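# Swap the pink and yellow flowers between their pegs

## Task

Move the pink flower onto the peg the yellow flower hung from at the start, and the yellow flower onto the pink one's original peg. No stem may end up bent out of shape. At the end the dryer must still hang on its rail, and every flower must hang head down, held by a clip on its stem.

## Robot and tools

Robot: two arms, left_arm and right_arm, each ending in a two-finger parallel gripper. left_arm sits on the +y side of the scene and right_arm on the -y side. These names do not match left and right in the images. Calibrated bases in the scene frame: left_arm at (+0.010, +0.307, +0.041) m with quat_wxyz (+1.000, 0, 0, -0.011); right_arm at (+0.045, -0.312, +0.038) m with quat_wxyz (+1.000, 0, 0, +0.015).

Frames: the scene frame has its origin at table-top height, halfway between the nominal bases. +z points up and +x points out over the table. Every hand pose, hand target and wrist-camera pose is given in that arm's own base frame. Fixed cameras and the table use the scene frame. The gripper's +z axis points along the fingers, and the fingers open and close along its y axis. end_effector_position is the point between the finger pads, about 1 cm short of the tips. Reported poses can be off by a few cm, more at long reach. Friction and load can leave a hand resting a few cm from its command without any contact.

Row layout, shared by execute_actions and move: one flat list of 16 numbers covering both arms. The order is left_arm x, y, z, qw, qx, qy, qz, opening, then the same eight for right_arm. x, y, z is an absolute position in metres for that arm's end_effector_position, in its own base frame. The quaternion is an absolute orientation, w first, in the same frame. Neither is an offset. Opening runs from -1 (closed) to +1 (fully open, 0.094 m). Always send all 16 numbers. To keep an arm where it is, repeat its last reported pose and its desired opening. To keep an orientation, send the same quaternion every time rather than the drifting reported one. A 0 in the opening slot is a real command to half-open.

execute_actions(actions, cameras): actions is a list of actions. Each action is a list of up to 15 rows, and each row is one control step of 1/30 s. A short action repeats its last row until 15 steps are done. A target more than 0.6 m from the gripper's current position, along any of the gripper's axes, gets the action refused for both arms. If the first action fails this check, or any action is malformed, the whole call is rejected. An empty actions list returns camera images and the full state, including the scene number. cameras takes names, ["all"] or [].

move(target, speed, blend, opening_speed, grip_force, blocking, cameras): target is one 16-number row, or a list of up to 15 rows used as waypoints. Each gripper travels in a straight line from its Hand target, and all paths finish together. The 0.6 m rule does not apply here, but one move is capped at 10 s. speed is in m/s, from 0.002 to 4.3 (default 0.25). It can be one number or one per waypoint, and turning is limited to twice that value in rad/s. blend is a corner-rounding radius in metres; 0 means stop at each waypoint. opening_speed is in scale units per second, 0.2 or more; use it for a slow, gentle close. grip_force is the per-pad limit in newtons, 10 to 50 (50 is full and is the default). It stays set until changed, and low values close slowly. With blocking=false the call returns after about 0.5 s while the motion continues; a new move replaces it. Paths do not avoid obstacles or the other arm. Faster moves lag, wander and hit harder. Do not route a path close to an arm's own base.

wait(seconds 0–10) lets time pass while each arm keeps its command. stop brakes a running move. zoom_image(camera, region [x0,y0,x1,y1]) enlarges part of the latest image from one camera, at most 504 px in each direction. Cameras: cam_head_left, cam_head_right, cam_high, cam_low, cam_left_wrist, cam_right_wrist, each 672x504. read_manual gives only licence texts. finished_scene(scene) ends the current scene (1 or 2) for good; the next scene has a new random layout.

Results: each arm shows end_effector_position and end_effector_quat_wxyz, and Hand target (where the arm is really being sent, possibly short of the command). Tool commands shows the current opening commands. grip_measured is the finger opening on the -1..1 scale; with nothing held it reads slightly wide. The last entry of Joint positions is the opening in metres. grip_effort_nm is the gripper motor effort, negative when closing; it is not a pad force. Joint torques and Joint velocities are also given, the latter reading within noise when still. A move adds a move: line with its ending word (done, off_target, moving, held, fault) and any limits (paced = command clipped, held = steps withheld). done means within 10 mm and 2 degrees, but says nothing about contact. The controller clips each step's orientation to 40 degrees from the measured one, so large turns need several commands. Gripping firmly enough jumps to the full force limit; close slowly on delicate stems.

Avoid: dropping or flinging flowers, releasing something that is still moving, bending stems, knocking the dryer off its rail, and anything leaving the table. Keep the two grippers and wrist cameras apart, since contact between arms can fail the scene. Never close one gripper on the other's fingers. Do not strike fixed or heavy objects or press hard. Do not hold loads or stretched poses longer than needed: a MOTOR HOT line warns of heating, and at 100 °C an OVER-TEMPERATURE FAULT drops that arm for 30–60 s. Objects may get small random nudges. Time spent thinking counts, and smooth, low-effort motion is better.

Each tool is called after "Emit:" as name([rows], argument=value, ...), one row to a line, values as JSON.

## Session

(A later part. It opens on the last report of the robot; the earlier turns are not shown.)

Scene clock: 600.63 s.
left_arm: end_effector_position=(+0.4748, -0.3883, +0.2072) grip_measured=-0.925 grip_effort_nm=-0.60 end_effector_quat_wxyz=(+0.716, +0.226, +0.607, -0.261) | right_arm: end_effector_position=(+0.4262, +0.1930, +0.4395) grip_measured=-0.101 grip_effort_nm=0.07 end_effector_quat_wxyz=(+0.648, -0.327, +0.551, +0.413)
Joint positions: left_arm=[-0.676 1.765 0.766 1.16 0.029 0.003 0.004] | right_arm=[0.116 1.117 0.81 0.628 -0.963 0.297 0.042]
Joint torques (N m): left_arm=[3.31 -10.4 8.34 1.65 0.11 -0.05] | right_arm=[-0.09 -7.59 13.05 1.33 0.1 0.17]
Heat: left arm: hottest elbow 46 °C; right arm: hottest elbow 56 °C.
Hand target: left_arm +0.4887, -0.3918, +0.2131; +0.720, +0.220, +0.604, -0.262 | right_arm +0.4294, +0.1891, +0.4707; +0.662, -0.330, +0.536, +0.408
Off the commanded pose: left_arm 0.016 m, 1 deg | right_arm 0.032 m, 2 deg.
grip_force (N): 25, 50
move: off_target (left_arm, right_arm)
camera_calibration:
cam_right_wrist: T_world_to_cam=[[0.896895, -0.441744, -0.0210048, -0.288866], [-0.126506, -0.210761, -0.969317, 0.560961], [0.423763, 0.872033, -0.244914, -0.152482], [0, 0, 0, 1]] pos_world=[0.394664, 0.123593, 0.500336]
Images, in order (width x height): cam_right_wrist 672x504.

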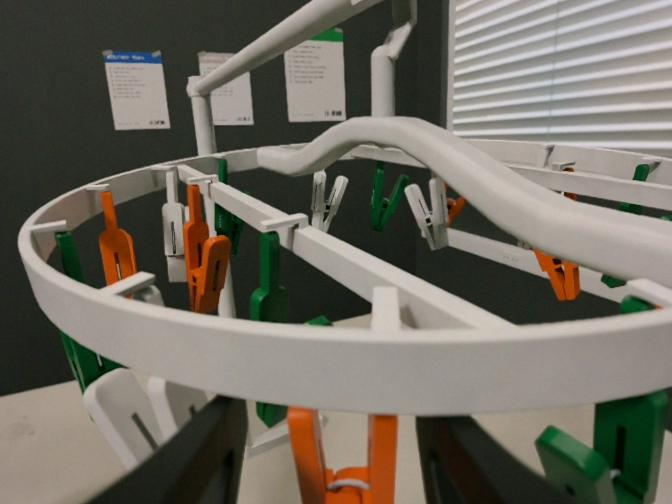

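Emit:
move(target=[0.4893, -0.3924, 0.213, 0.7198, 0.2198, 0.6040, -0.2620, -1.0, 0.434, 0.1995, 0.4575, 0.6615, -0.3302, 0.5357, 0.4077, -0.1], speed=0.05, cameras=["cam_right_wrist"])

Emit:
zoom_image(camera="cam_right_wrist", region=[220, 300, 460, 504])

Scene clock: 617.80 s.
left_arm: end_effector_position=(+0.4748, -0.3883, +0.2072) grip_measured=-0.925 grip_effort_nm=-0.60 end_effector_quat_wxyz=(+0.716, +0.226, +0.607, -0.261) | right_arm: end_effector_position=(+0.4293, +0.1944, +0.4388) grip_measured=-0.101 grip_effort_nm=0.08 end_effector_quat_wxyz=(+0.651, -0.321, +0.552, +0.411)
Joint positions: left_arm=[-0.676 1.765 0.766 1.16 0.029 0.003 0.004] | right_arm=[0.123 1.122 0.81 0.632 -0.943 0.297 0.042]
Joint torques (N m): left_arm=[3.25 -10.4 8.34 1.66 0.11 -0.04] | right_arm=[1.38 -6.24 11.85 2.17 0.23 0]
Heat: left arm: hottest elbow 46 °C; right arm: hottest elbow 55 °C.
Hand target: left_arm +0.4887, -0.3918, +0.2131; +0.720, +0.220, +0.604, -0.262 | right_arm +0.4331, +0.1992, +0.4572; +0.662, -0.330, +0.536, +0.408
Off the commanded pose: left_arm 0.016 m, 1 deg | right_arm 0.020 m, 2 deg.
grip_force (N): 25, 50
move: off_target (left_arm, right_arm)
camera_calibration:
cam_right_wrist: T_world_to_cam=[[0.891152, -0.452967, -0.0258644, -0.284234], [-0.131372, -0.203051, -0.970315, 0.56194], [0.434269, 0.868096, -0.240457, -0.160836], [0, 0, 0, 1]] pos_world=[0.396965, 0.124975, 0.499234]
Images, in order (width x height): cam_right_wrist 672x504.

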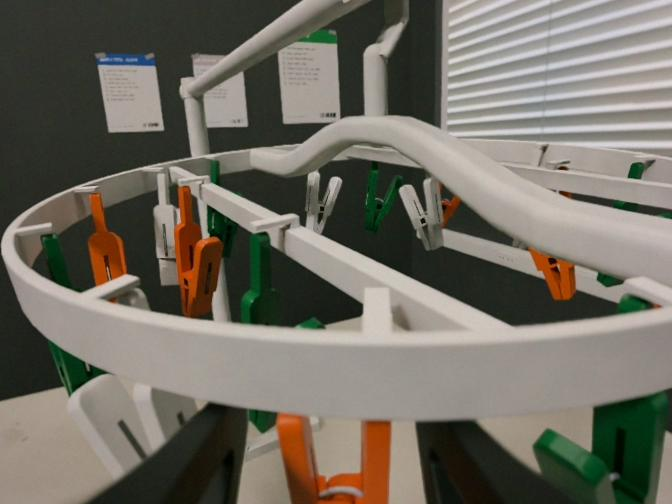

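Scaled by 2.100 from the camera's 672x504 image, which has a finer 960x720 frame.

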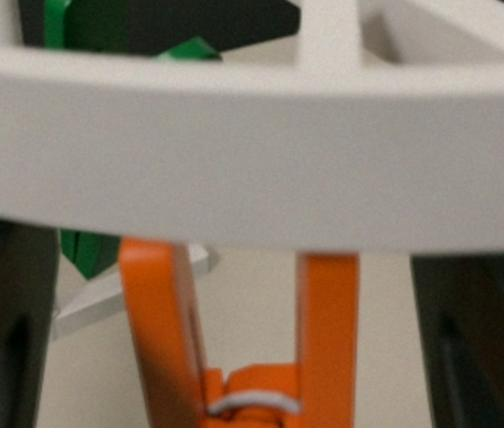

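Emit:
move(target=[0.4893, -0.3924, 0.213, 0.7198, 0.2198, 0.6040, -0.2620, -1.0, 0.434, 0.1995, 0.447, 0.6615, -0.3302, 0.5357, 0.4077, -0.1], speed=0.05, cameras=["cam_right_wrist"])

Emit:
zoom_image(camera="cam_right_wrist", region=[220, 300, 460, 504])

Scene clock: 621.90 s.
left_arm: end_effector_position=(+0.4748, -0.3883, +0.2072) grip_measured=-0.925 grip_effort_nm=-0.60 end_effector_quat_wxyz=(+0.716, +0.226, +0.607, -0.261) | right_arm: end_effector_position=(+0.4309, +0.1947, +0.4394) grip_measured=-0.101 grip_effort_nm=0.08 end_effector_quat_wxyz=(+0.657, -0.324, +0.545, +0.408)
Joint positions: left_arm=[-0.676 1.765 0.766 1.16 0.029 0.003 0.004] | right_arm=[0.123 1.133 0.81 0.662 -0.942 0.297 0.042]
Joint torques (N m): left_arm=[3.25 -10.34 8.32 1.65 0.11 -0.04] | right_arm=[1.26 -6.18 10.29 2.24 0.26 0.02]
Heat: left arm: hottest elbow 46 °C; right arm: hottest elbow 55 °C.
Hand target: left_arm +0.4887, -0.3918, +0.2131; +0.720, +0.220, +0.604, -0.262 | right_arm +0.4338, +0.1994, +0.4469; +0.662, -0.330, +0.536, +0.408
Off the commanded pose: left_arm 0.016 m, 1 deg | right_arm 0.010 m, 1 deg.
grip_force (N): 25, 50
move: off_target (left_arm)
camera_calibration:
cam_right_wrist: T_world_to_cam=[[0.89134, -0.453236, -0.00950917, -0.292752], [-0.112303, -0.200436, -0.973249, 0.555307], [0.439205, 0.868563, -0.229557, -0.168619], [0, 0, 0, 1]] pos_world=[0.397362, 0.125074, 0.498961]
Images, in order (width x height): cam_right_wrist 672x504.

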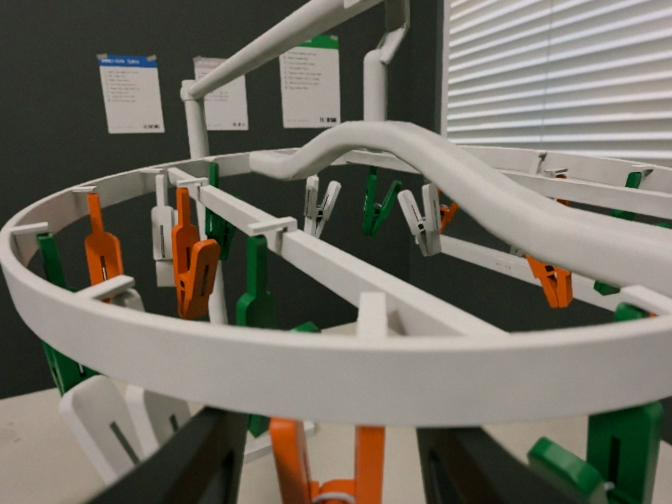

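Scaled by 2.100 from the camera's 672x504 image, which has a finer 960x720 frame.

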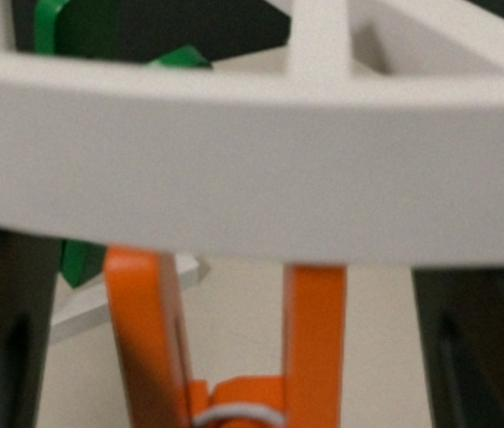

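Emit:
move(target=[0.4893, -0.3924, 0.213, 0.7198, 0.2198, 0.6040, -0.2620, -1.0, 0.434, 0.2005, 0.434, 0.6615, -0.3302, 0.5357, 0.4077, -0.1], speed=0.05, cameras=["cam_right_wrist"])

Emit:
zoom_image(camera="cam_right_wrist", region=[220, 300, 460, 504])

Scene clock: 626.73 s.
left_arm: end_effector_position=(+0.4748, -0.3883, +0.2072) grip_measured=-0.925 grip_effort_nm=-0.60 end_effector_quat_wxyz=(+0.716, +0.226, +0.607, -0.261) | right_arm: end_effector_position=(+0.4330, +0.1957, +0.4393) grip_measured=-0.101 grip_effort_nm=0.08 end_effector_quat_wxyz=(+0.663, -0.327, +0.537, +0.406)
Joint positions: left_arm=[-0.676 1.765 0.766 1.16 0.029 0.003 0.004] | right_arm=[0.125 1.147 0.81 0.698 -0.94 0.297 0.042]
Joint torques (N m): left_arm=[3.25 -10.4 8.32 1.65 0.11 -0.04] | right_arm=[1.32 -6.53 8.42 2.19 0.28 0]
Heat: left arm: hottest elbow 46 °C; right arm: hottest elbow 54 °C.
Hand target: left_arm +0.4887, -0.3918, +0.2131; +0.720, +0.220, +0.604, -0.262 | right_arm +0.4339, +0.2004, +0.4341; +0.662, -0.330, +0.536, +0.408
Off the commanded pose: left_arm 0.016 m, 1 deg | right_arm 0.007 m, 0 deg.
grip_force (N): 25, 50
move: off_target (left_arm)
camera_calibration:
cam_right_wrist: T_world_to_cam=[[0.891438, -0.453071, 0.00803936, -0.301862], [-0.0913163, -0.19699, -0.976144, 0.547284], [0.443846, 0.869438, -0.216977, -0.178195], [0, 0, 0, 1]] pos_world=[0.398159, 0.125974, 0.49799]
Images, in order (width x height): cam_right_wrist 672x504.

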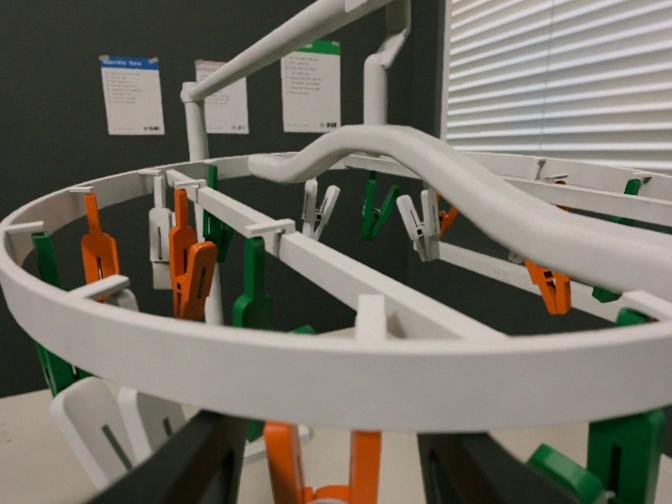

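Scaled by 2.100 from the camera's 672x504 image, which has a finer 960x720 frame.

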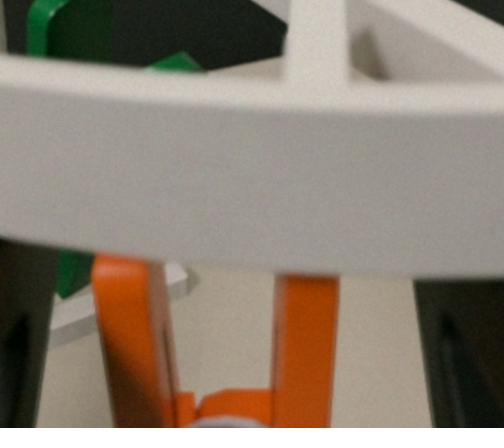

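Emit:
move(target=[0.4893, -0.3924, 0.213, 0.7198, 0.2198, 0.6040, -0.2620, -1.0, 0.433, 0.2015, 0.422, 0.6615, -0.3302, 0.5357, 0.4077, -0.1], speed=0.05, cameras=["cam_right_wrist"])

Emit:
zoom_image(camera="cam_right_wrist", region=[220, 300, 460, 504])

Scene clock: 630.47 s.
left_arm: end_effector_position=(+0.4748, -0.3883, +0.2072) grip_measured=-0.925 grip_effort_nm=-0.60 end_effector_quat_wxyz=(+0.716, +0.226, +0.607, -0.261) | right_arm: end_effector_position=(+0.4326, +0.1969, +0.4323) grip_measured=-0.101 grip_effort_nm=0.08 end_effector_quat_wxyz=(+0.665, -0.329, +0.534, +0.405)
Joint positions: left_arm=[-0.676 1.765 0.766 1.16 0.029 0.003 0.004] | right_arm=[0.129 1.158 0.794 0.734 -0.937 0.297 0.042]
Joint torques (N m): left_arm=[3.31 -10.4 8.34 1.66 0.11 -0.04] | right_arm=[1.49 -6.53 7.64 2.07 0.27 -0.03]
Heat: left arm: hottest elbow 46 °C; right arm: hottest elbow 53 °C.
Hand target: left_arm +0.4887, -0.3918, +0.2131; +0.720, +0.220, +0.604, -0.262 | right_arm +0.4329, +0.2014, +0.4221; +0.661, -0.330, +0.536, +0.408
Off the commanded pose: left_arm 0.016 m, 1 deg | right_arm 0.011 m, 1 deg.
grip_force (N): 25, 50
move: off_target (left_arm, right_arm)
camera_calibration:
cam_right_wrist: T_world_to_cam=[[0.891578, -0.452628, 0.0147107, -0.304107], [-0.0828241, -0.194909, -0.977318, 0.537044], [0.445229, 0.870137, -0.211265, -0.183818], [0, 0, 0, 1]] pos_world=[0.397457, 0.126974, 0.490502]
Images, in order (width x height): cam_right_wrist 672x504.

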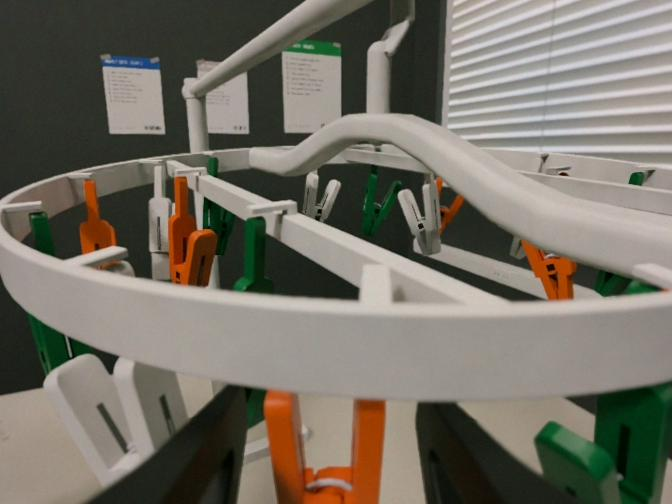

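Scaled by 2.100 from the camera's 672x504 image, which has a finer 960x720 frame.

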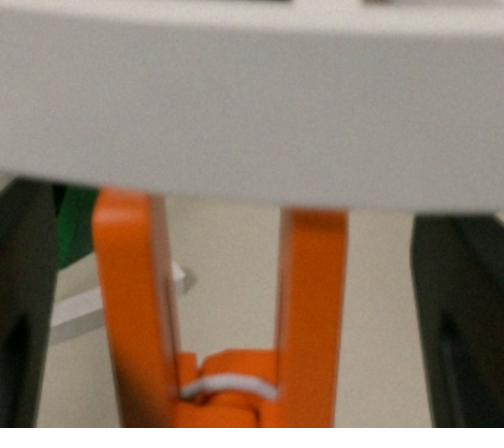

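Emit:
move(target=[0.4893, -0.3924, 0.213, 0.7198, 0.2198, 0.6040, -0.2620, -1.0, 0.433, 0.2015, 0.422, 0.6615, -0.3302, 0.5357, 0.4077, -0.8], speed=0.05, opening_speed=0.6, cameras=["cam_right_wrist", "cam_low", "cam_head_left"])

Emit:
zoom_image(camera="cam_right_wrist", region=[220, 300, 460, 504])

Emit:
zoom_image(camera="cam_head_left", region=[300, 20, 380, 100])

Scene clock: 635.20 s.
left_arm: end_effector_position=(+0.4749, -0.3883, +0.2070) grip_measured=-0.925 grip_effort_nm=-0.60 end_effector_quat_wxyz=(+0.715, +0.226, +0.607, -0.261) | right_arm: end_effector_position=(+0.4326, +0.1970, +0.4326) grip_measured=-0.601 grip_effort_nm=-0.96 end_effector_quat_wxyz=(+0.666, -0.329, +0.533, +0.405)
Joint positions: left_arm=[-0.676 1.766 0.766 1.16 0.029 0.003 0.004] | right_arm=[0.129 1.158 0.794 0.735 -0.936 0.297 0.019]
Joint torques (N m): left_arm=[3.31 -10.4 8.34 1.66 0.11 -0.05] | right_arm=[1.26 -6.48 7.69 2.04 0.23 -0.03]
Heat: left arm: hottest elbow 46 °C; right arm: hottest elbow 52 °C.
Hand target: left_arm +0.4887, -0.3918, +0.2131; +0.720, +0.220, +0.604, -0.262 | right_arm +0.4329, +0.2014, +0.4221; +0.662, -0.330, +0.536, +0.408
Off the commanded pose: left_arm 0.016 m, 1 deg | right_arm 0.012 m, 1 deg.
grip_force (N): 25, 50
move: off_target (left_arm, right_arm)
camera_calibration:
cam_right_wrist: T_world_to_cam=[[0.891417, -0.452907, 0.0158233, -0.304333], [-0.0814197, -0.194404, -0.977537, 0.536729], [0.44581, 0.870105, -0.21017, -0.184537], [0, 0, 0, 1]] pos_world=[0.397257, 0.127074, 0.490704]
Images, in order (width x height): cam_head_left 672x504, cam_low 672x504, cam_right_wrist 672x504.

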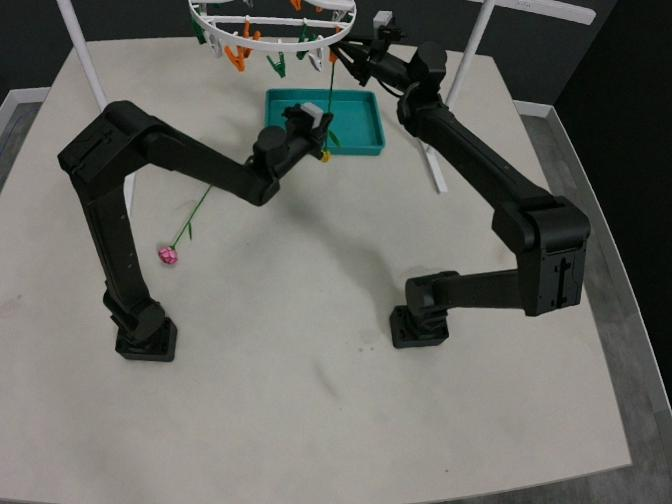

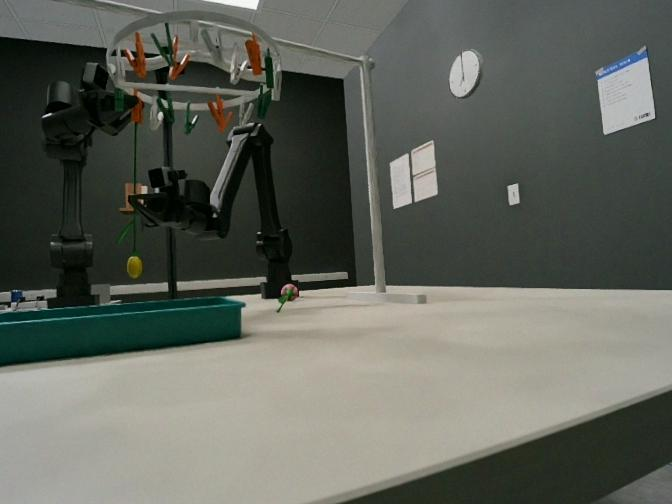

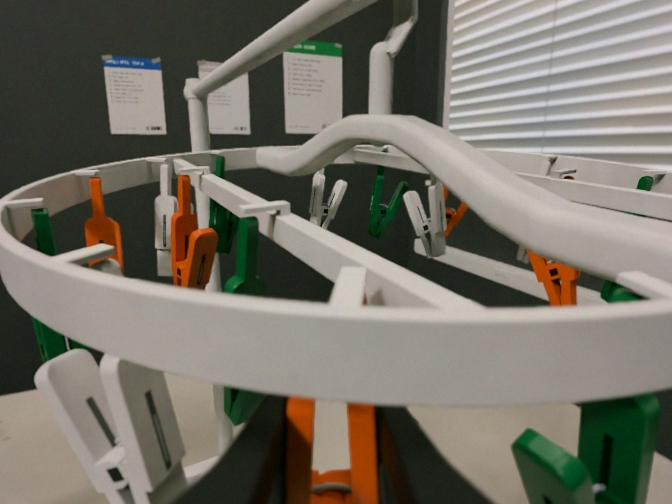

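Scaled by 2.100 from the camera's 672x504 image, which has a finer 960x720 frame.

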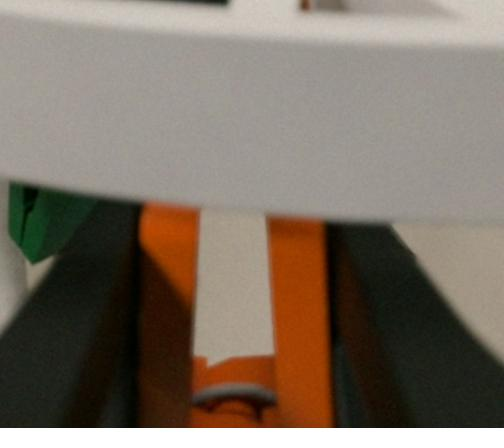

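Scaled by 6.300 from the camera's 672x504 image, which has a finer 960x720 frame.

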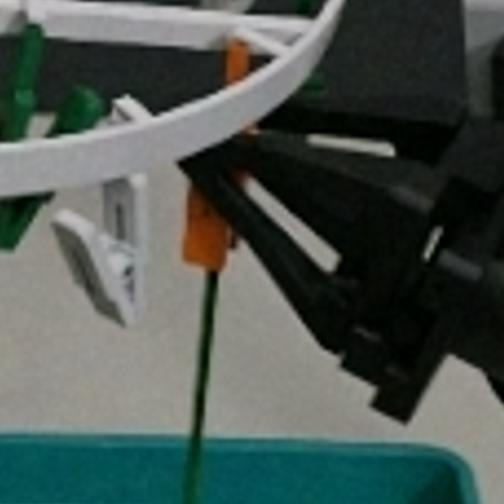

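Emit:
move(target=[0.4893, -0.3924, 0.193, 0.7198, 0.2198, 0.6040, -0.2620, -1.0, 0.433, 0.2015, 0.422, 0.6615, -0.3302, 0.5357, 0.4077, -0.8], speed=0.05, cameras=["cam_right_wrist", "cam_low", "cam_head_left", "cam_left_wrist"])

Emit:
zoom_image(camera="cam_low", region=[80, 70, 200, 290])

Emit:
zoom_image(camera="cam_head_left", region=[290, 20, 390, 170])

Scene clock: 666.93 s.
left_arm: end_effector_position=(+0.4768, -0.3899, +0.1808) grip_measured=-0.925 grip_effort_nm=-0.60 end_effector_quat_wxyz=(+0.706, +0.230, +0.618, -0.258) | right_arm: end_effector_position=(+0.4325, +0.1972, +0.4326) grip_measured=-0.610 grip_effort_nm=-1.03 end_effector_quat_wxyz=(+0.666, -0.329, +0.533, +0.405)
Joint positions: left_arm=[-0.676 1.821 0.766 1.186 0.029 0.003 0.004] | right_arm=[0.13 1.158 0.794 0.735 -0.936 0.297 0.018]
Joint torques (N m): left_arm=[3.31 -10.87 7.61 2.92 0.12 -0.04] | right_arm=[1.32 -6.53 7.68 2.1 0.24 -0.02]
Heat: left arm: hottest elbow 47 °C; right arm: hottest elbow 47 °C.
Hand target: left_arm +0.4887, -0.3918, +0.1929; +0.720, +0.220, +0.604, -0.262 | right_arm +0.4328, +0.2015, +0.4221; +0.661, -0.330, +0.536, +0.408
Off the commanded pose: left_arm 0.018 m, 3 deg | right_arm 0.011 m, 1 deg.
grip_force (N): 25, 50
move: off_target (left_arm, right_arm)
camera_calibration:
cam_left_wrist: T_world_to_cam=[[-0.642492, -0.766049, -0.0193138, 0.0111373], [-0.216817, 0.205905, -0.95425, 0.394003], [0.734979, -0.608911, -0.298384, -0.441581], [0, 0, 0, 1]] pos_world=[0.417135, -0.341479, 0.244431]
cam_right_wrist: T_world_to_cam=[[0.891596, -0.452559, 0.015738, -0.304227], [-0.0814267, -0.194415, -0.977534, 0.536763], [0.445451, 0.870284, -0.21019, -0.184538], [0, 0, 0, 1]] pos_world=[0.397157, 0.127274, 0.490704]
Images, in order (width x height): cam_head_left 672x504, cam_low 672x504, cam_left_wrist 672x504, cam_right_wrist 672x504.

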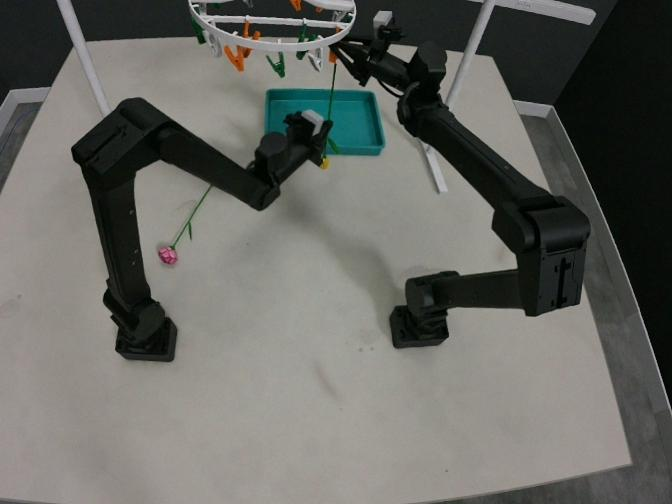

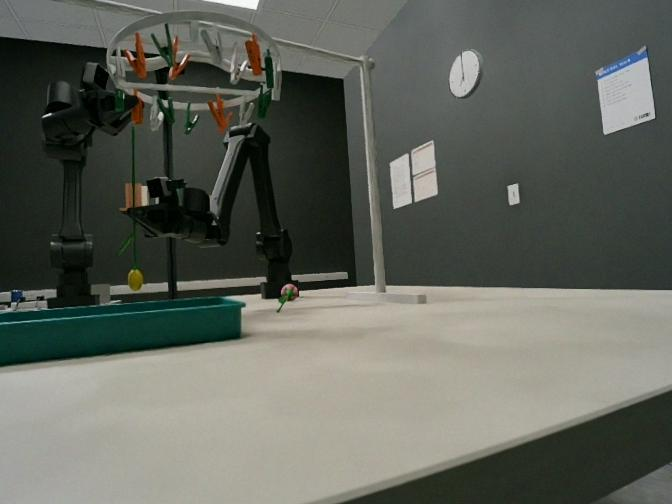

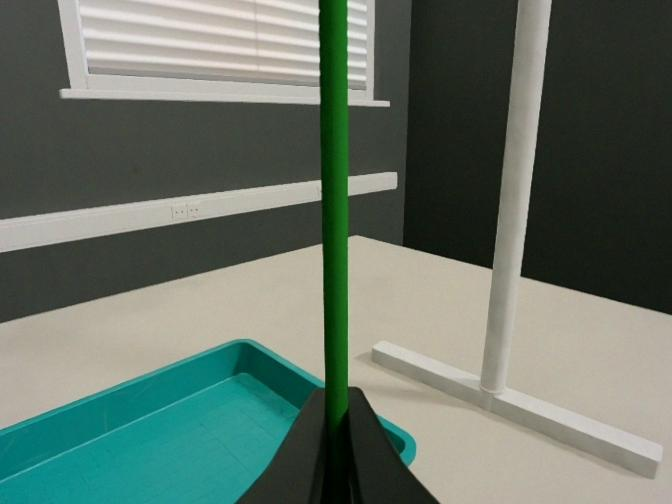

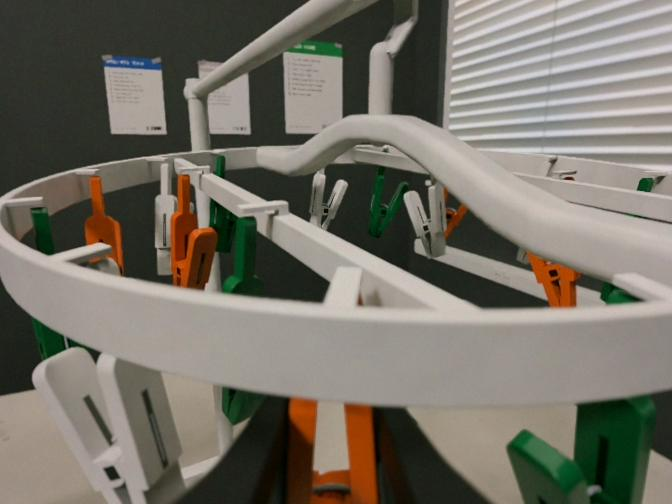

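Scaled by 2.291 from the camera's 672x504 image, which has a finer 960x720 frame.

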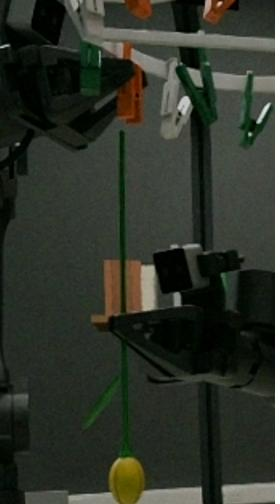

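Scaled by 3.360 from the camera's 672x504 image, which has a finer 960x720 frame.

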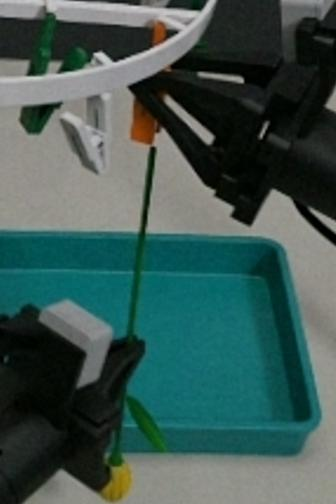

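Emit:
move([
  [0.4893, -0.3924, 0.150, 0.7198, 0.2198, 0.6040, -0.2620, -1.0, 0.433, 0.2015, 0.422, 0.6615, -0.3302, 0.5357, 0.4077, 0.0],
  [0.440, -0.290, 0.150, 0.7364, 0.1830, 0.6179, -0.2181, -1.0, 0.3935, 0.1229, 0.418, 0.6615, -0.3302, 0.5357, 0.4077, 0.0],
  [0.415, -0.205, 0.150, 0.7464, 0.1446, 0.6263, -0.1724, -1.0, 0.2726, 0.244, 0.442, 0.7587, -0.1362, 0.6144, 0.1682, 0.1],
  [0.415, -0.205, 0.150, 0.7464, 0.1446, 0.6263, -0.1724, -1.0, 0.350, 0.409, 0.455, 0.7771, -0.0071, 0.6293, 0.0088, 0.1],
], speed=[0.1, 0.2, 0.35, 0.3], blend=[0, 0.02, 0.03, 0], cameras=["all"])

Scene clock: 694.53 s.
left_arm: end_effector_position=(+0.4152, -0.2094, +0.1380) grip_measured=-0.925 grip_effort_nm=-0.60 end_effector_quat_wxyz=(+0.727, +0.152, +0.647, -0.170) | right_arm: end_effector_position=(+0.3462, +0.3998, +0.4328) grip_measured=+0.099 grip_effort_nm=0.07 end_effector_quat_wxyz=(+0.770, -0.020, +0.638, +0.000)
Joint positions: left_arm=[-0.47 1.774 0.344 1.545 -0.009 0.003 0.004] | right_arm=[1.153 1.361 0.975 0.794 1.087 -0.398 0.052]
Joint torques (N m): left_arm=[3.25 -9.47 2.13 2.95 0.14 0.04] | right_arm=[0.56 -10.11 12.59 2.04 -0.19 -0.14]
Heat: left arm: hottest elbow 46 °C; right arm: hottest elbow 46 °C.
Hand target: left_arm +0.4151, -0.2051, +0.1503; +0.739, +0.147, +0.635, -0.171 | right_arm +0.3491, +0.4079, +0.4543; +0.777, -0.007, +0.630, +0.009
Off the commanded pose: left_arm 0.013 m, 3 deg | right_arm 0.024 m, 2 deg.
joint sent to its limit (left arm) — joint 4 (wrist pitch), upper limit. The joint targets still meet the commanded pose.
grip_force (N): 25, 50
move: off_target (left_arm, right_arm); blend cut to 0 m at target 3; target 3's new opening was sent with right_arm's hand 0.019 m and 2 deg from that target
camera_calibration:
cam_left_wrist: T_world_to_cam=[[-0.437794, -0.898958, -0.0145072, -0.00457678], [-0.275663, 0.149572, -0.949546, 0.314627], [0.855772, -0.411706, -0.313291, -0.305851], [0, 0, 0, 1]] pos_world=[0.346466, -0.177095, 0.202866]
cam_right_wrist: T_world_to_cam=[[0.0302946, -0.998708, 0.0407936, 0.370044], [-0.238828, -0.0468627, -0.969931, 0.56149], [0.970589, 0.0196411, -0.239939, -0.151281], [0, 0, 0, 1]] pos_world=[0.269721, 0.39885, 0.493213]

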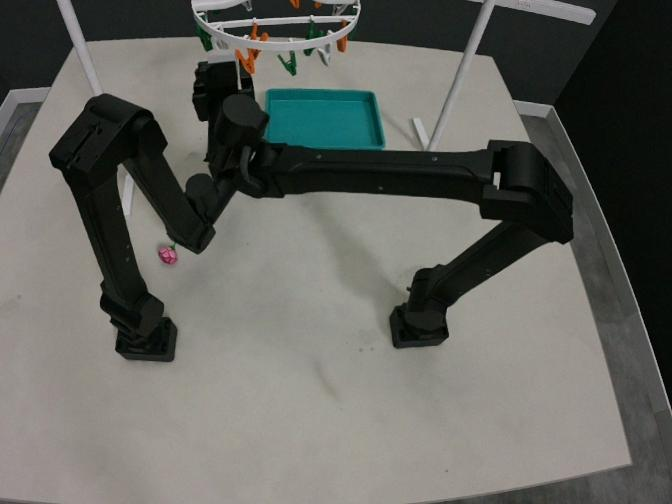

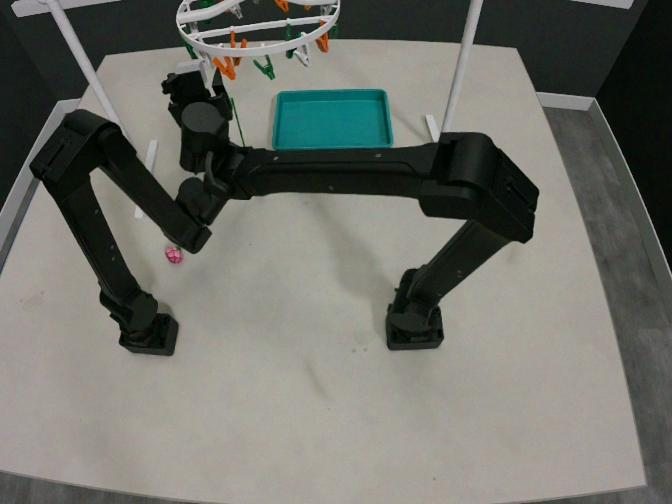

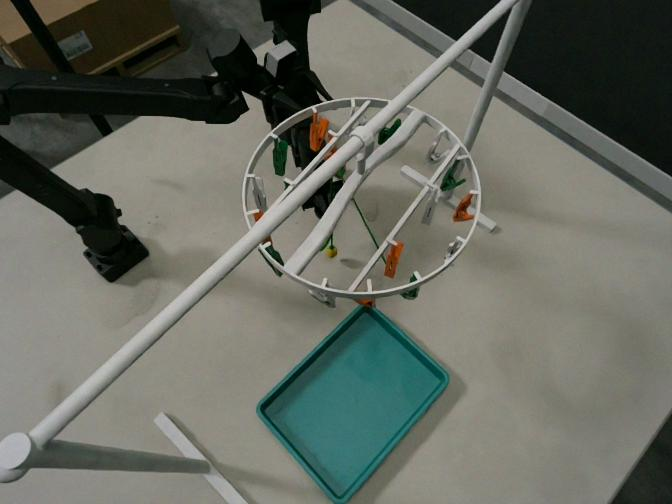

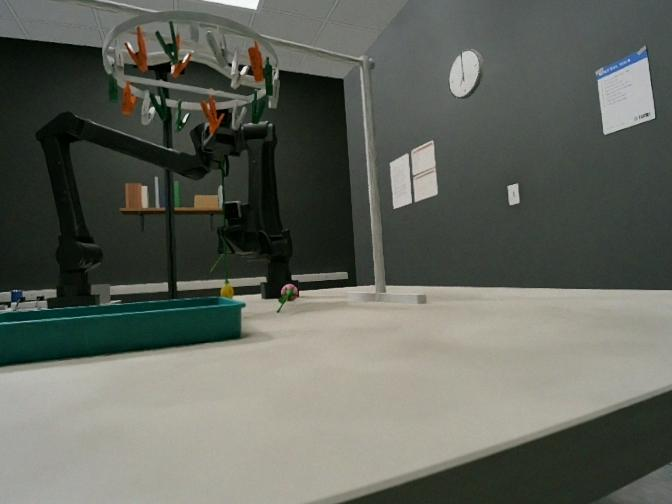

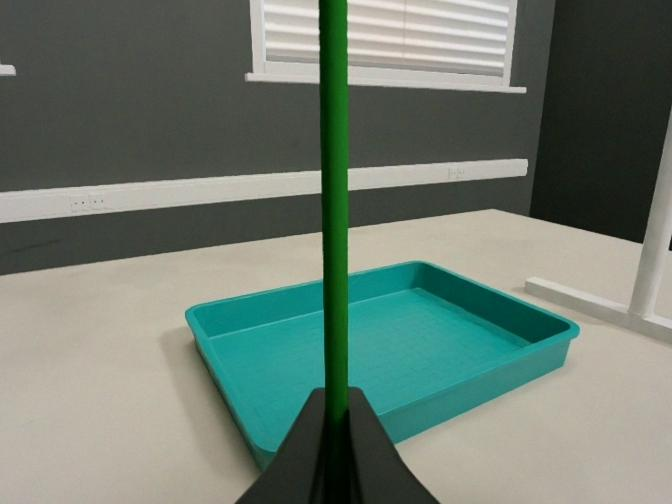

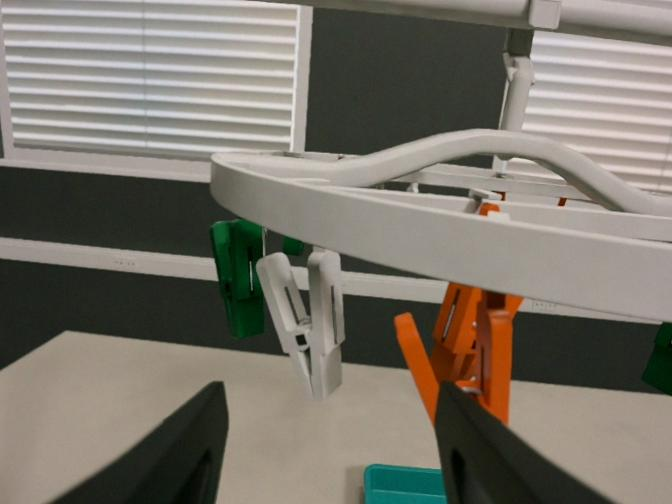

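Emit:
wait(seconds=0.5, cameras=["all"])

Emit:
zoom_image(camera="cam_high", region=[230, 80, 500, 310])

Emit:
zoom_image(camera="cam_head_left", region=[180, 0, 380, 150])

Scene clock: 697.47 s.
left_arm: end_effector_position=(+0.4152, -0.2094, +0.1380) grip_measured=-0.925 grip_effort_nm=-0.60 end_effector_quat_wxyz=(+0.727, +0.152, +0.647, -0.170) | right_arm: end_effector_position=(+0.3462, +0.3998, +0.4328) grip_measured=+0.099 grip_effort_nm=0.07 end_effector_quat_wxyz=(+0.770, -0.021, +0.638, +0.000)
Joint positions: left_arm=[-0.47 1.774 0.344 1.545 -0.009 0.003 0.004] | right_arm=[1.153 1.361 0.975 0.794 1.087 -0.398 0.052]
Joint torques (N m): left_arm=[3.19 -9.52 2.15 2.93 0.14 0.04] | right_arm=[0.62 -10.29 12.59 2.02 -0.2 -0.11]
Heat: left arm: hottest elbow 46 °C; right arm: hottest elbow 47 °C.
Hand target: left_arm +0.4151, -0.2051, +0.1503; +0.739, +0.147, +0.635, -0.171 | right_arm +0.3491, +0.4079, +0.4543; +0.777, -0.007, +0.630, +0.009
Tool commands: left_gripper/opening=-1.0 right_gripper/opening=+0.1
Off the commanded pose: left_arm 0.013 m, 3 deg | right_arm 0.024 m, 2 deg.
grip_force (N): 25, 50
wait: 0.50 s; at rest from the start
camera_calibration:
cam_left_wrist: T_world_to_cam=[[-0.437794, -0.898958, -0.0145072, -0.00457678], [-0.275663, 0.149572, -0.949546, 0.314627], [0.855772, -0.411706, -0.313291, -0.305851], [0, 0, 0, 1]] pos_world=[0.346466, -0.177095, 0.202866]
cam_right_wrist: T_world_to_cam=[[0.0302941, -0.998691, 0.0412051, 0.369934], [-0.238825, -0.0472622, -0.969912, 0.561644], [0.97059, 0.0195418, -0.239944, -0.151241], [0, 0, 0, 1]] pos_world=[0.269721, 0.39895, 0.493213]

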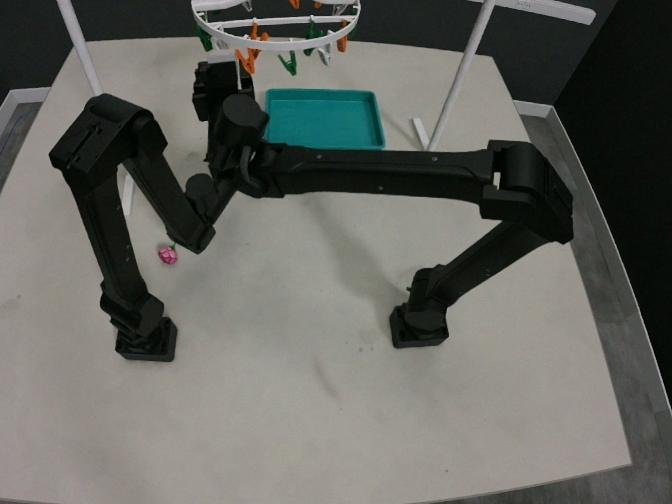

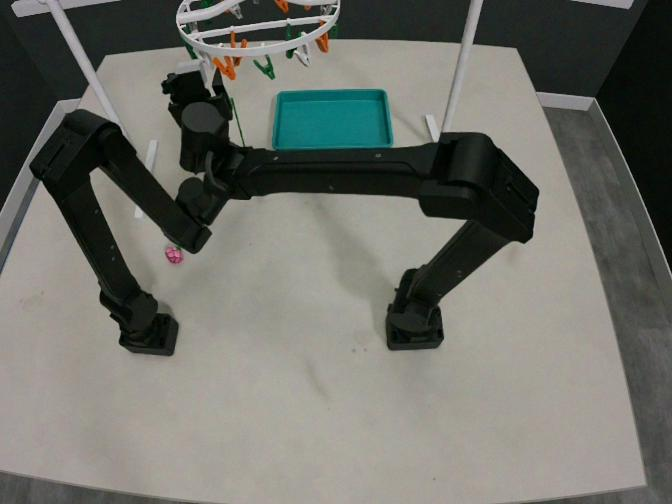

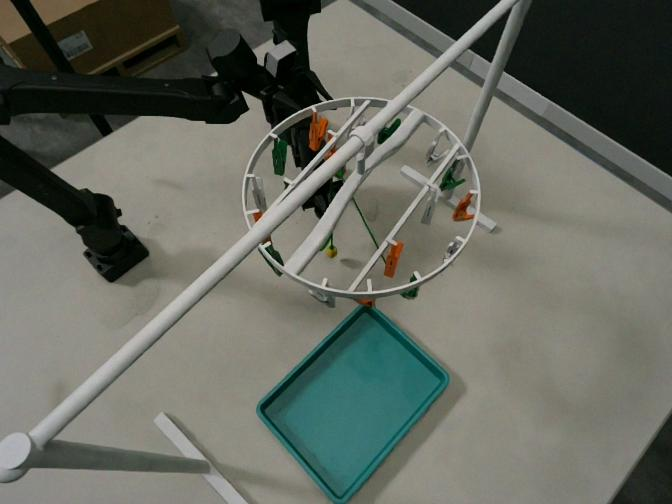

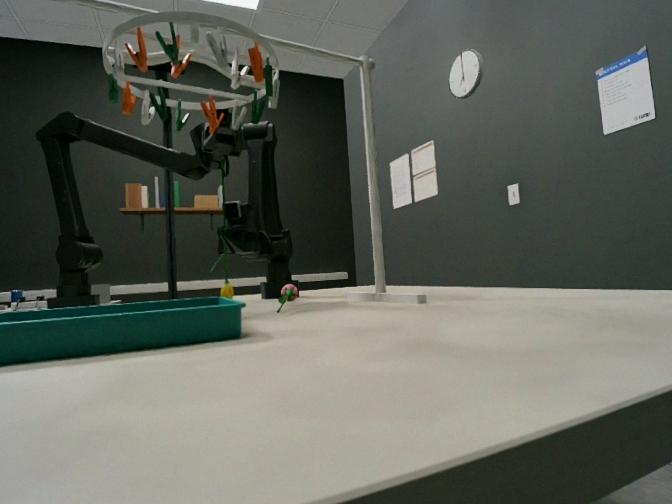

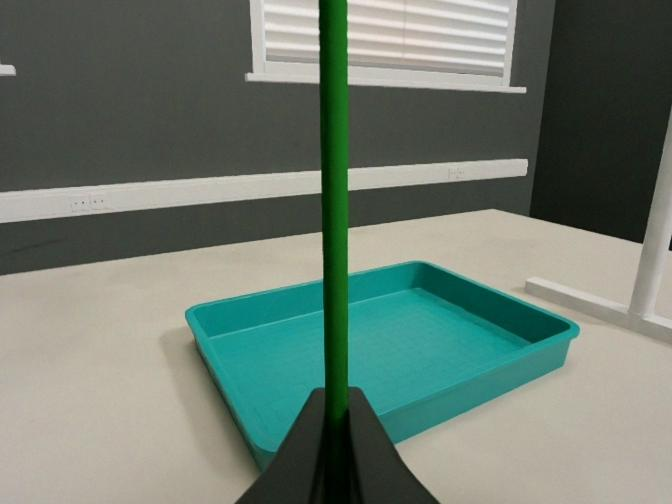

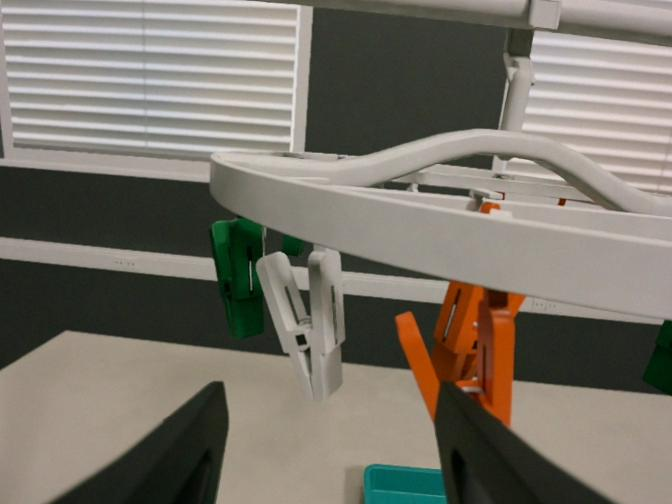

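Scaled by 1.867 from the camera's 672x504 image, which has a finer 960x720 frame.

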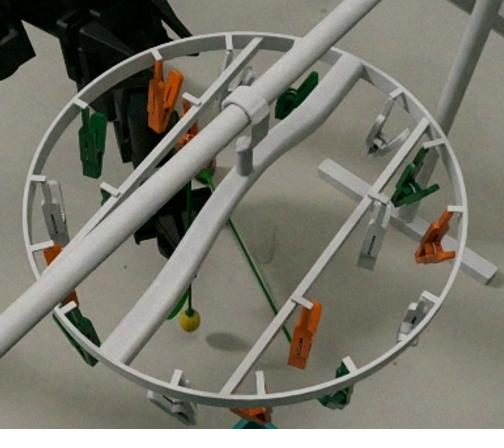

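Scaled by 2.520 from the camera's 672x504 image, which has a finer 960x720 frame.

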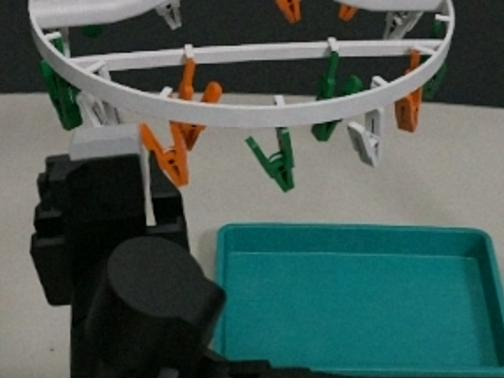

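Emit:
move(target=[0.415, -0.240, 0.150, 0.7464, 0.1446, 0.6263, -0.1724, -1.0, 0.352, 0.367, 0.455, 0.7771, -0.0071, 0.6293, 0.0088, 0.1], speed=0.1, cameras=["cam_right_wrist", "cam_left_wrist", "cam_low", "cam_high"])

Emit:
zoom_image(camera="cam_right_wrist", region=[200, 200, 480, 480])

Emit:
zoom_image(camera="cam_low", region=[160, 80, 280, 220])

Scene clock: 710.20 s.
left_arm: end_effector_position=(+0.4104, -0.2336, +0.1447) grip_measured=-0.925 grip_effort_nm=-0.60 end_effector_quat_wxyz=(+0.734, +0.144, +0.641, -0.171) | right_arm: end_effector_position=(+0.3486, +0.3684, +0.4642) grip_measured=+0.099 grip_effort_nm=0.08 end_effector_quat_wxyz=(+0.780, -0.006, +0.625, +0.012)
Joint positions: left_arm=[-0.555 1.774 0.367 1.545 -0.104 0.007 0.004] | right_arm=[1.116 1.274 0.958 0.768 1.047 -0.392 0.052]
Joint torques (N m): left_arm=[2.08 -7.24 4.08 2.93 -0.05 0.17] | right_arm=[0.03 -9.93 7.73 1.07 -0.31 0.2]
Heat: left arm: hottest elbow 45 °C; right arm: hottest elbow 51 °C.
Hand target: left_arm +0.4148, -0.2399, +0.1502; +0.744, +0.145, +0.629, -0.172 | right_arm +0.3520, +0.3669, +0.4552; +0.777, -0.007, +0.629, +0.009
Off the commanded pose: left_arm 0.010 m, 2 deg | right_arm 0.010 m, 1 deg.
joint sent to its limit (left arm) — joint 4 (wrist pitch), upper limit. The joint targets still meet the commanded pose.
grip_force (N): 25, 50
move: done
camera_calibration:
cam_left_wrist: T_world_to_cam=[[-0.429201, -0.903191, -0.00563539, -0.0341188], [-0.262037, 0.130487, -0.956195, 0.314218], [0.864363, -0.408924, -0.292675, -0.315466], [0, 0, 0, 1]] pos_world=[0.34037, -0.200819, 0.207932]
cam_right_wrist: T_world_to_cam=[[0.028634, -0.999581, 0.00411531, 0.355306], [-0.206623, -0.00994692, -0.97837, 0.570148], [0.978001, 0.0271644, -0.206822, -0.166136], [0, 0, 0, 1]] pos_world=[0.270113, 0.365342, 0.521993]
Images, in order (width x height): cam_high 672x504, cam_low 672x504, cam_left_wrist 672x504, cam_right_wrist 672x504.

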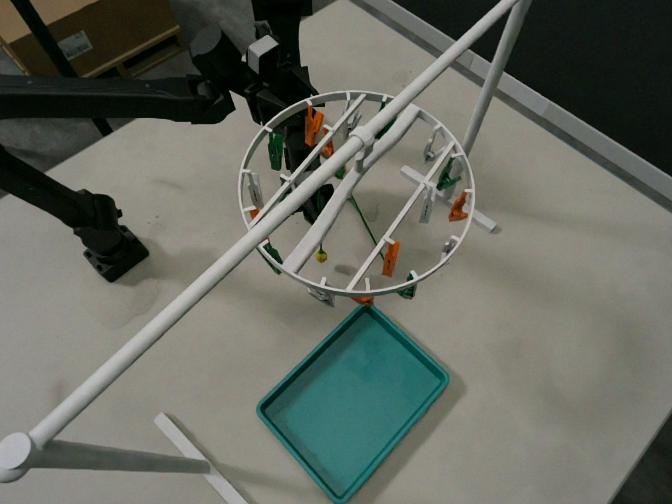

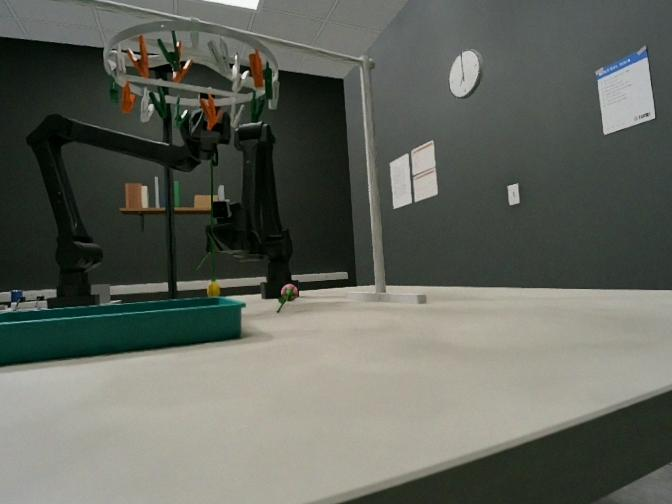

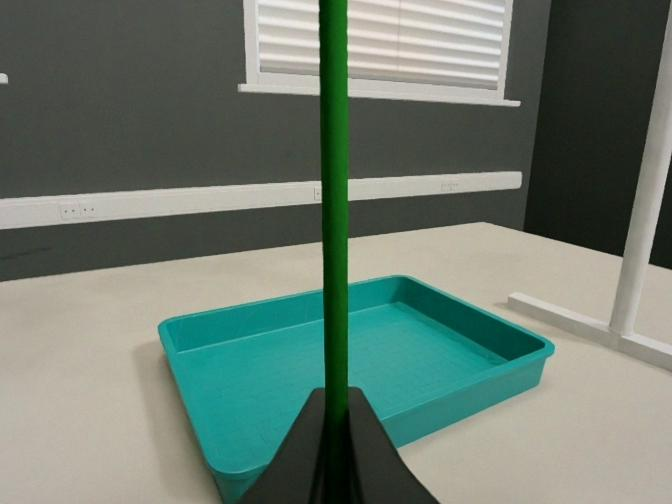

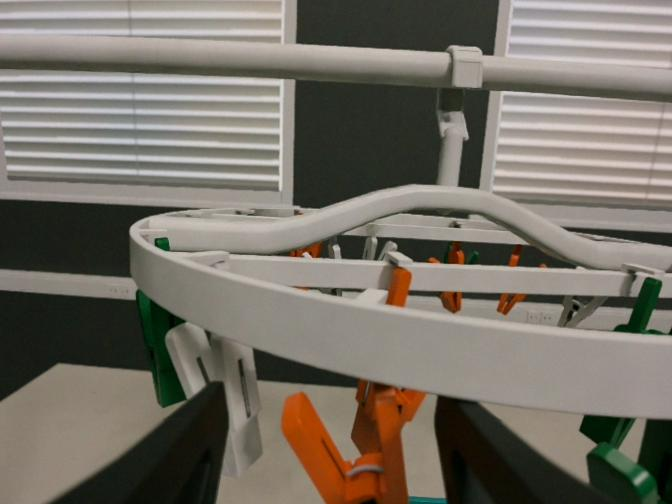

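Scaled by 1.800 from the camera's 672x504 image, which has a finer 960x720 frame.

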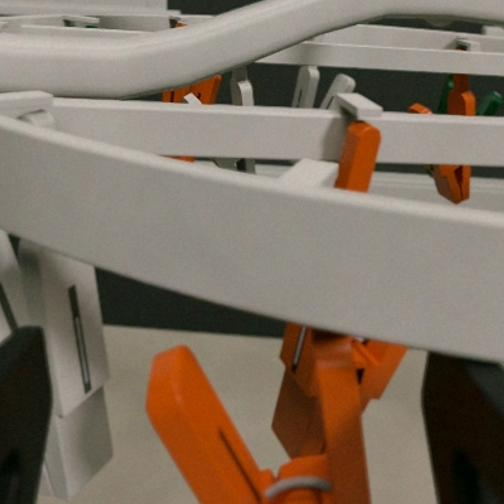

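Scaled by 3.600 from the camera's 672x504 image, which has a finer 960x720 frame.

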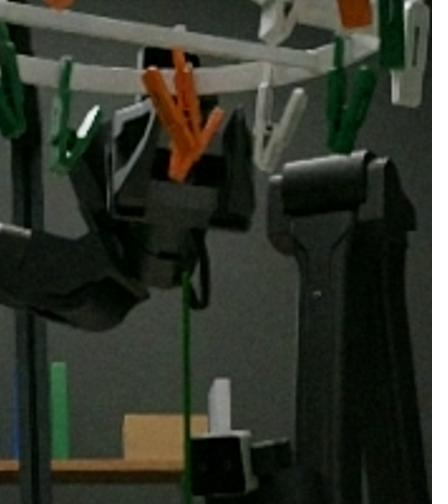

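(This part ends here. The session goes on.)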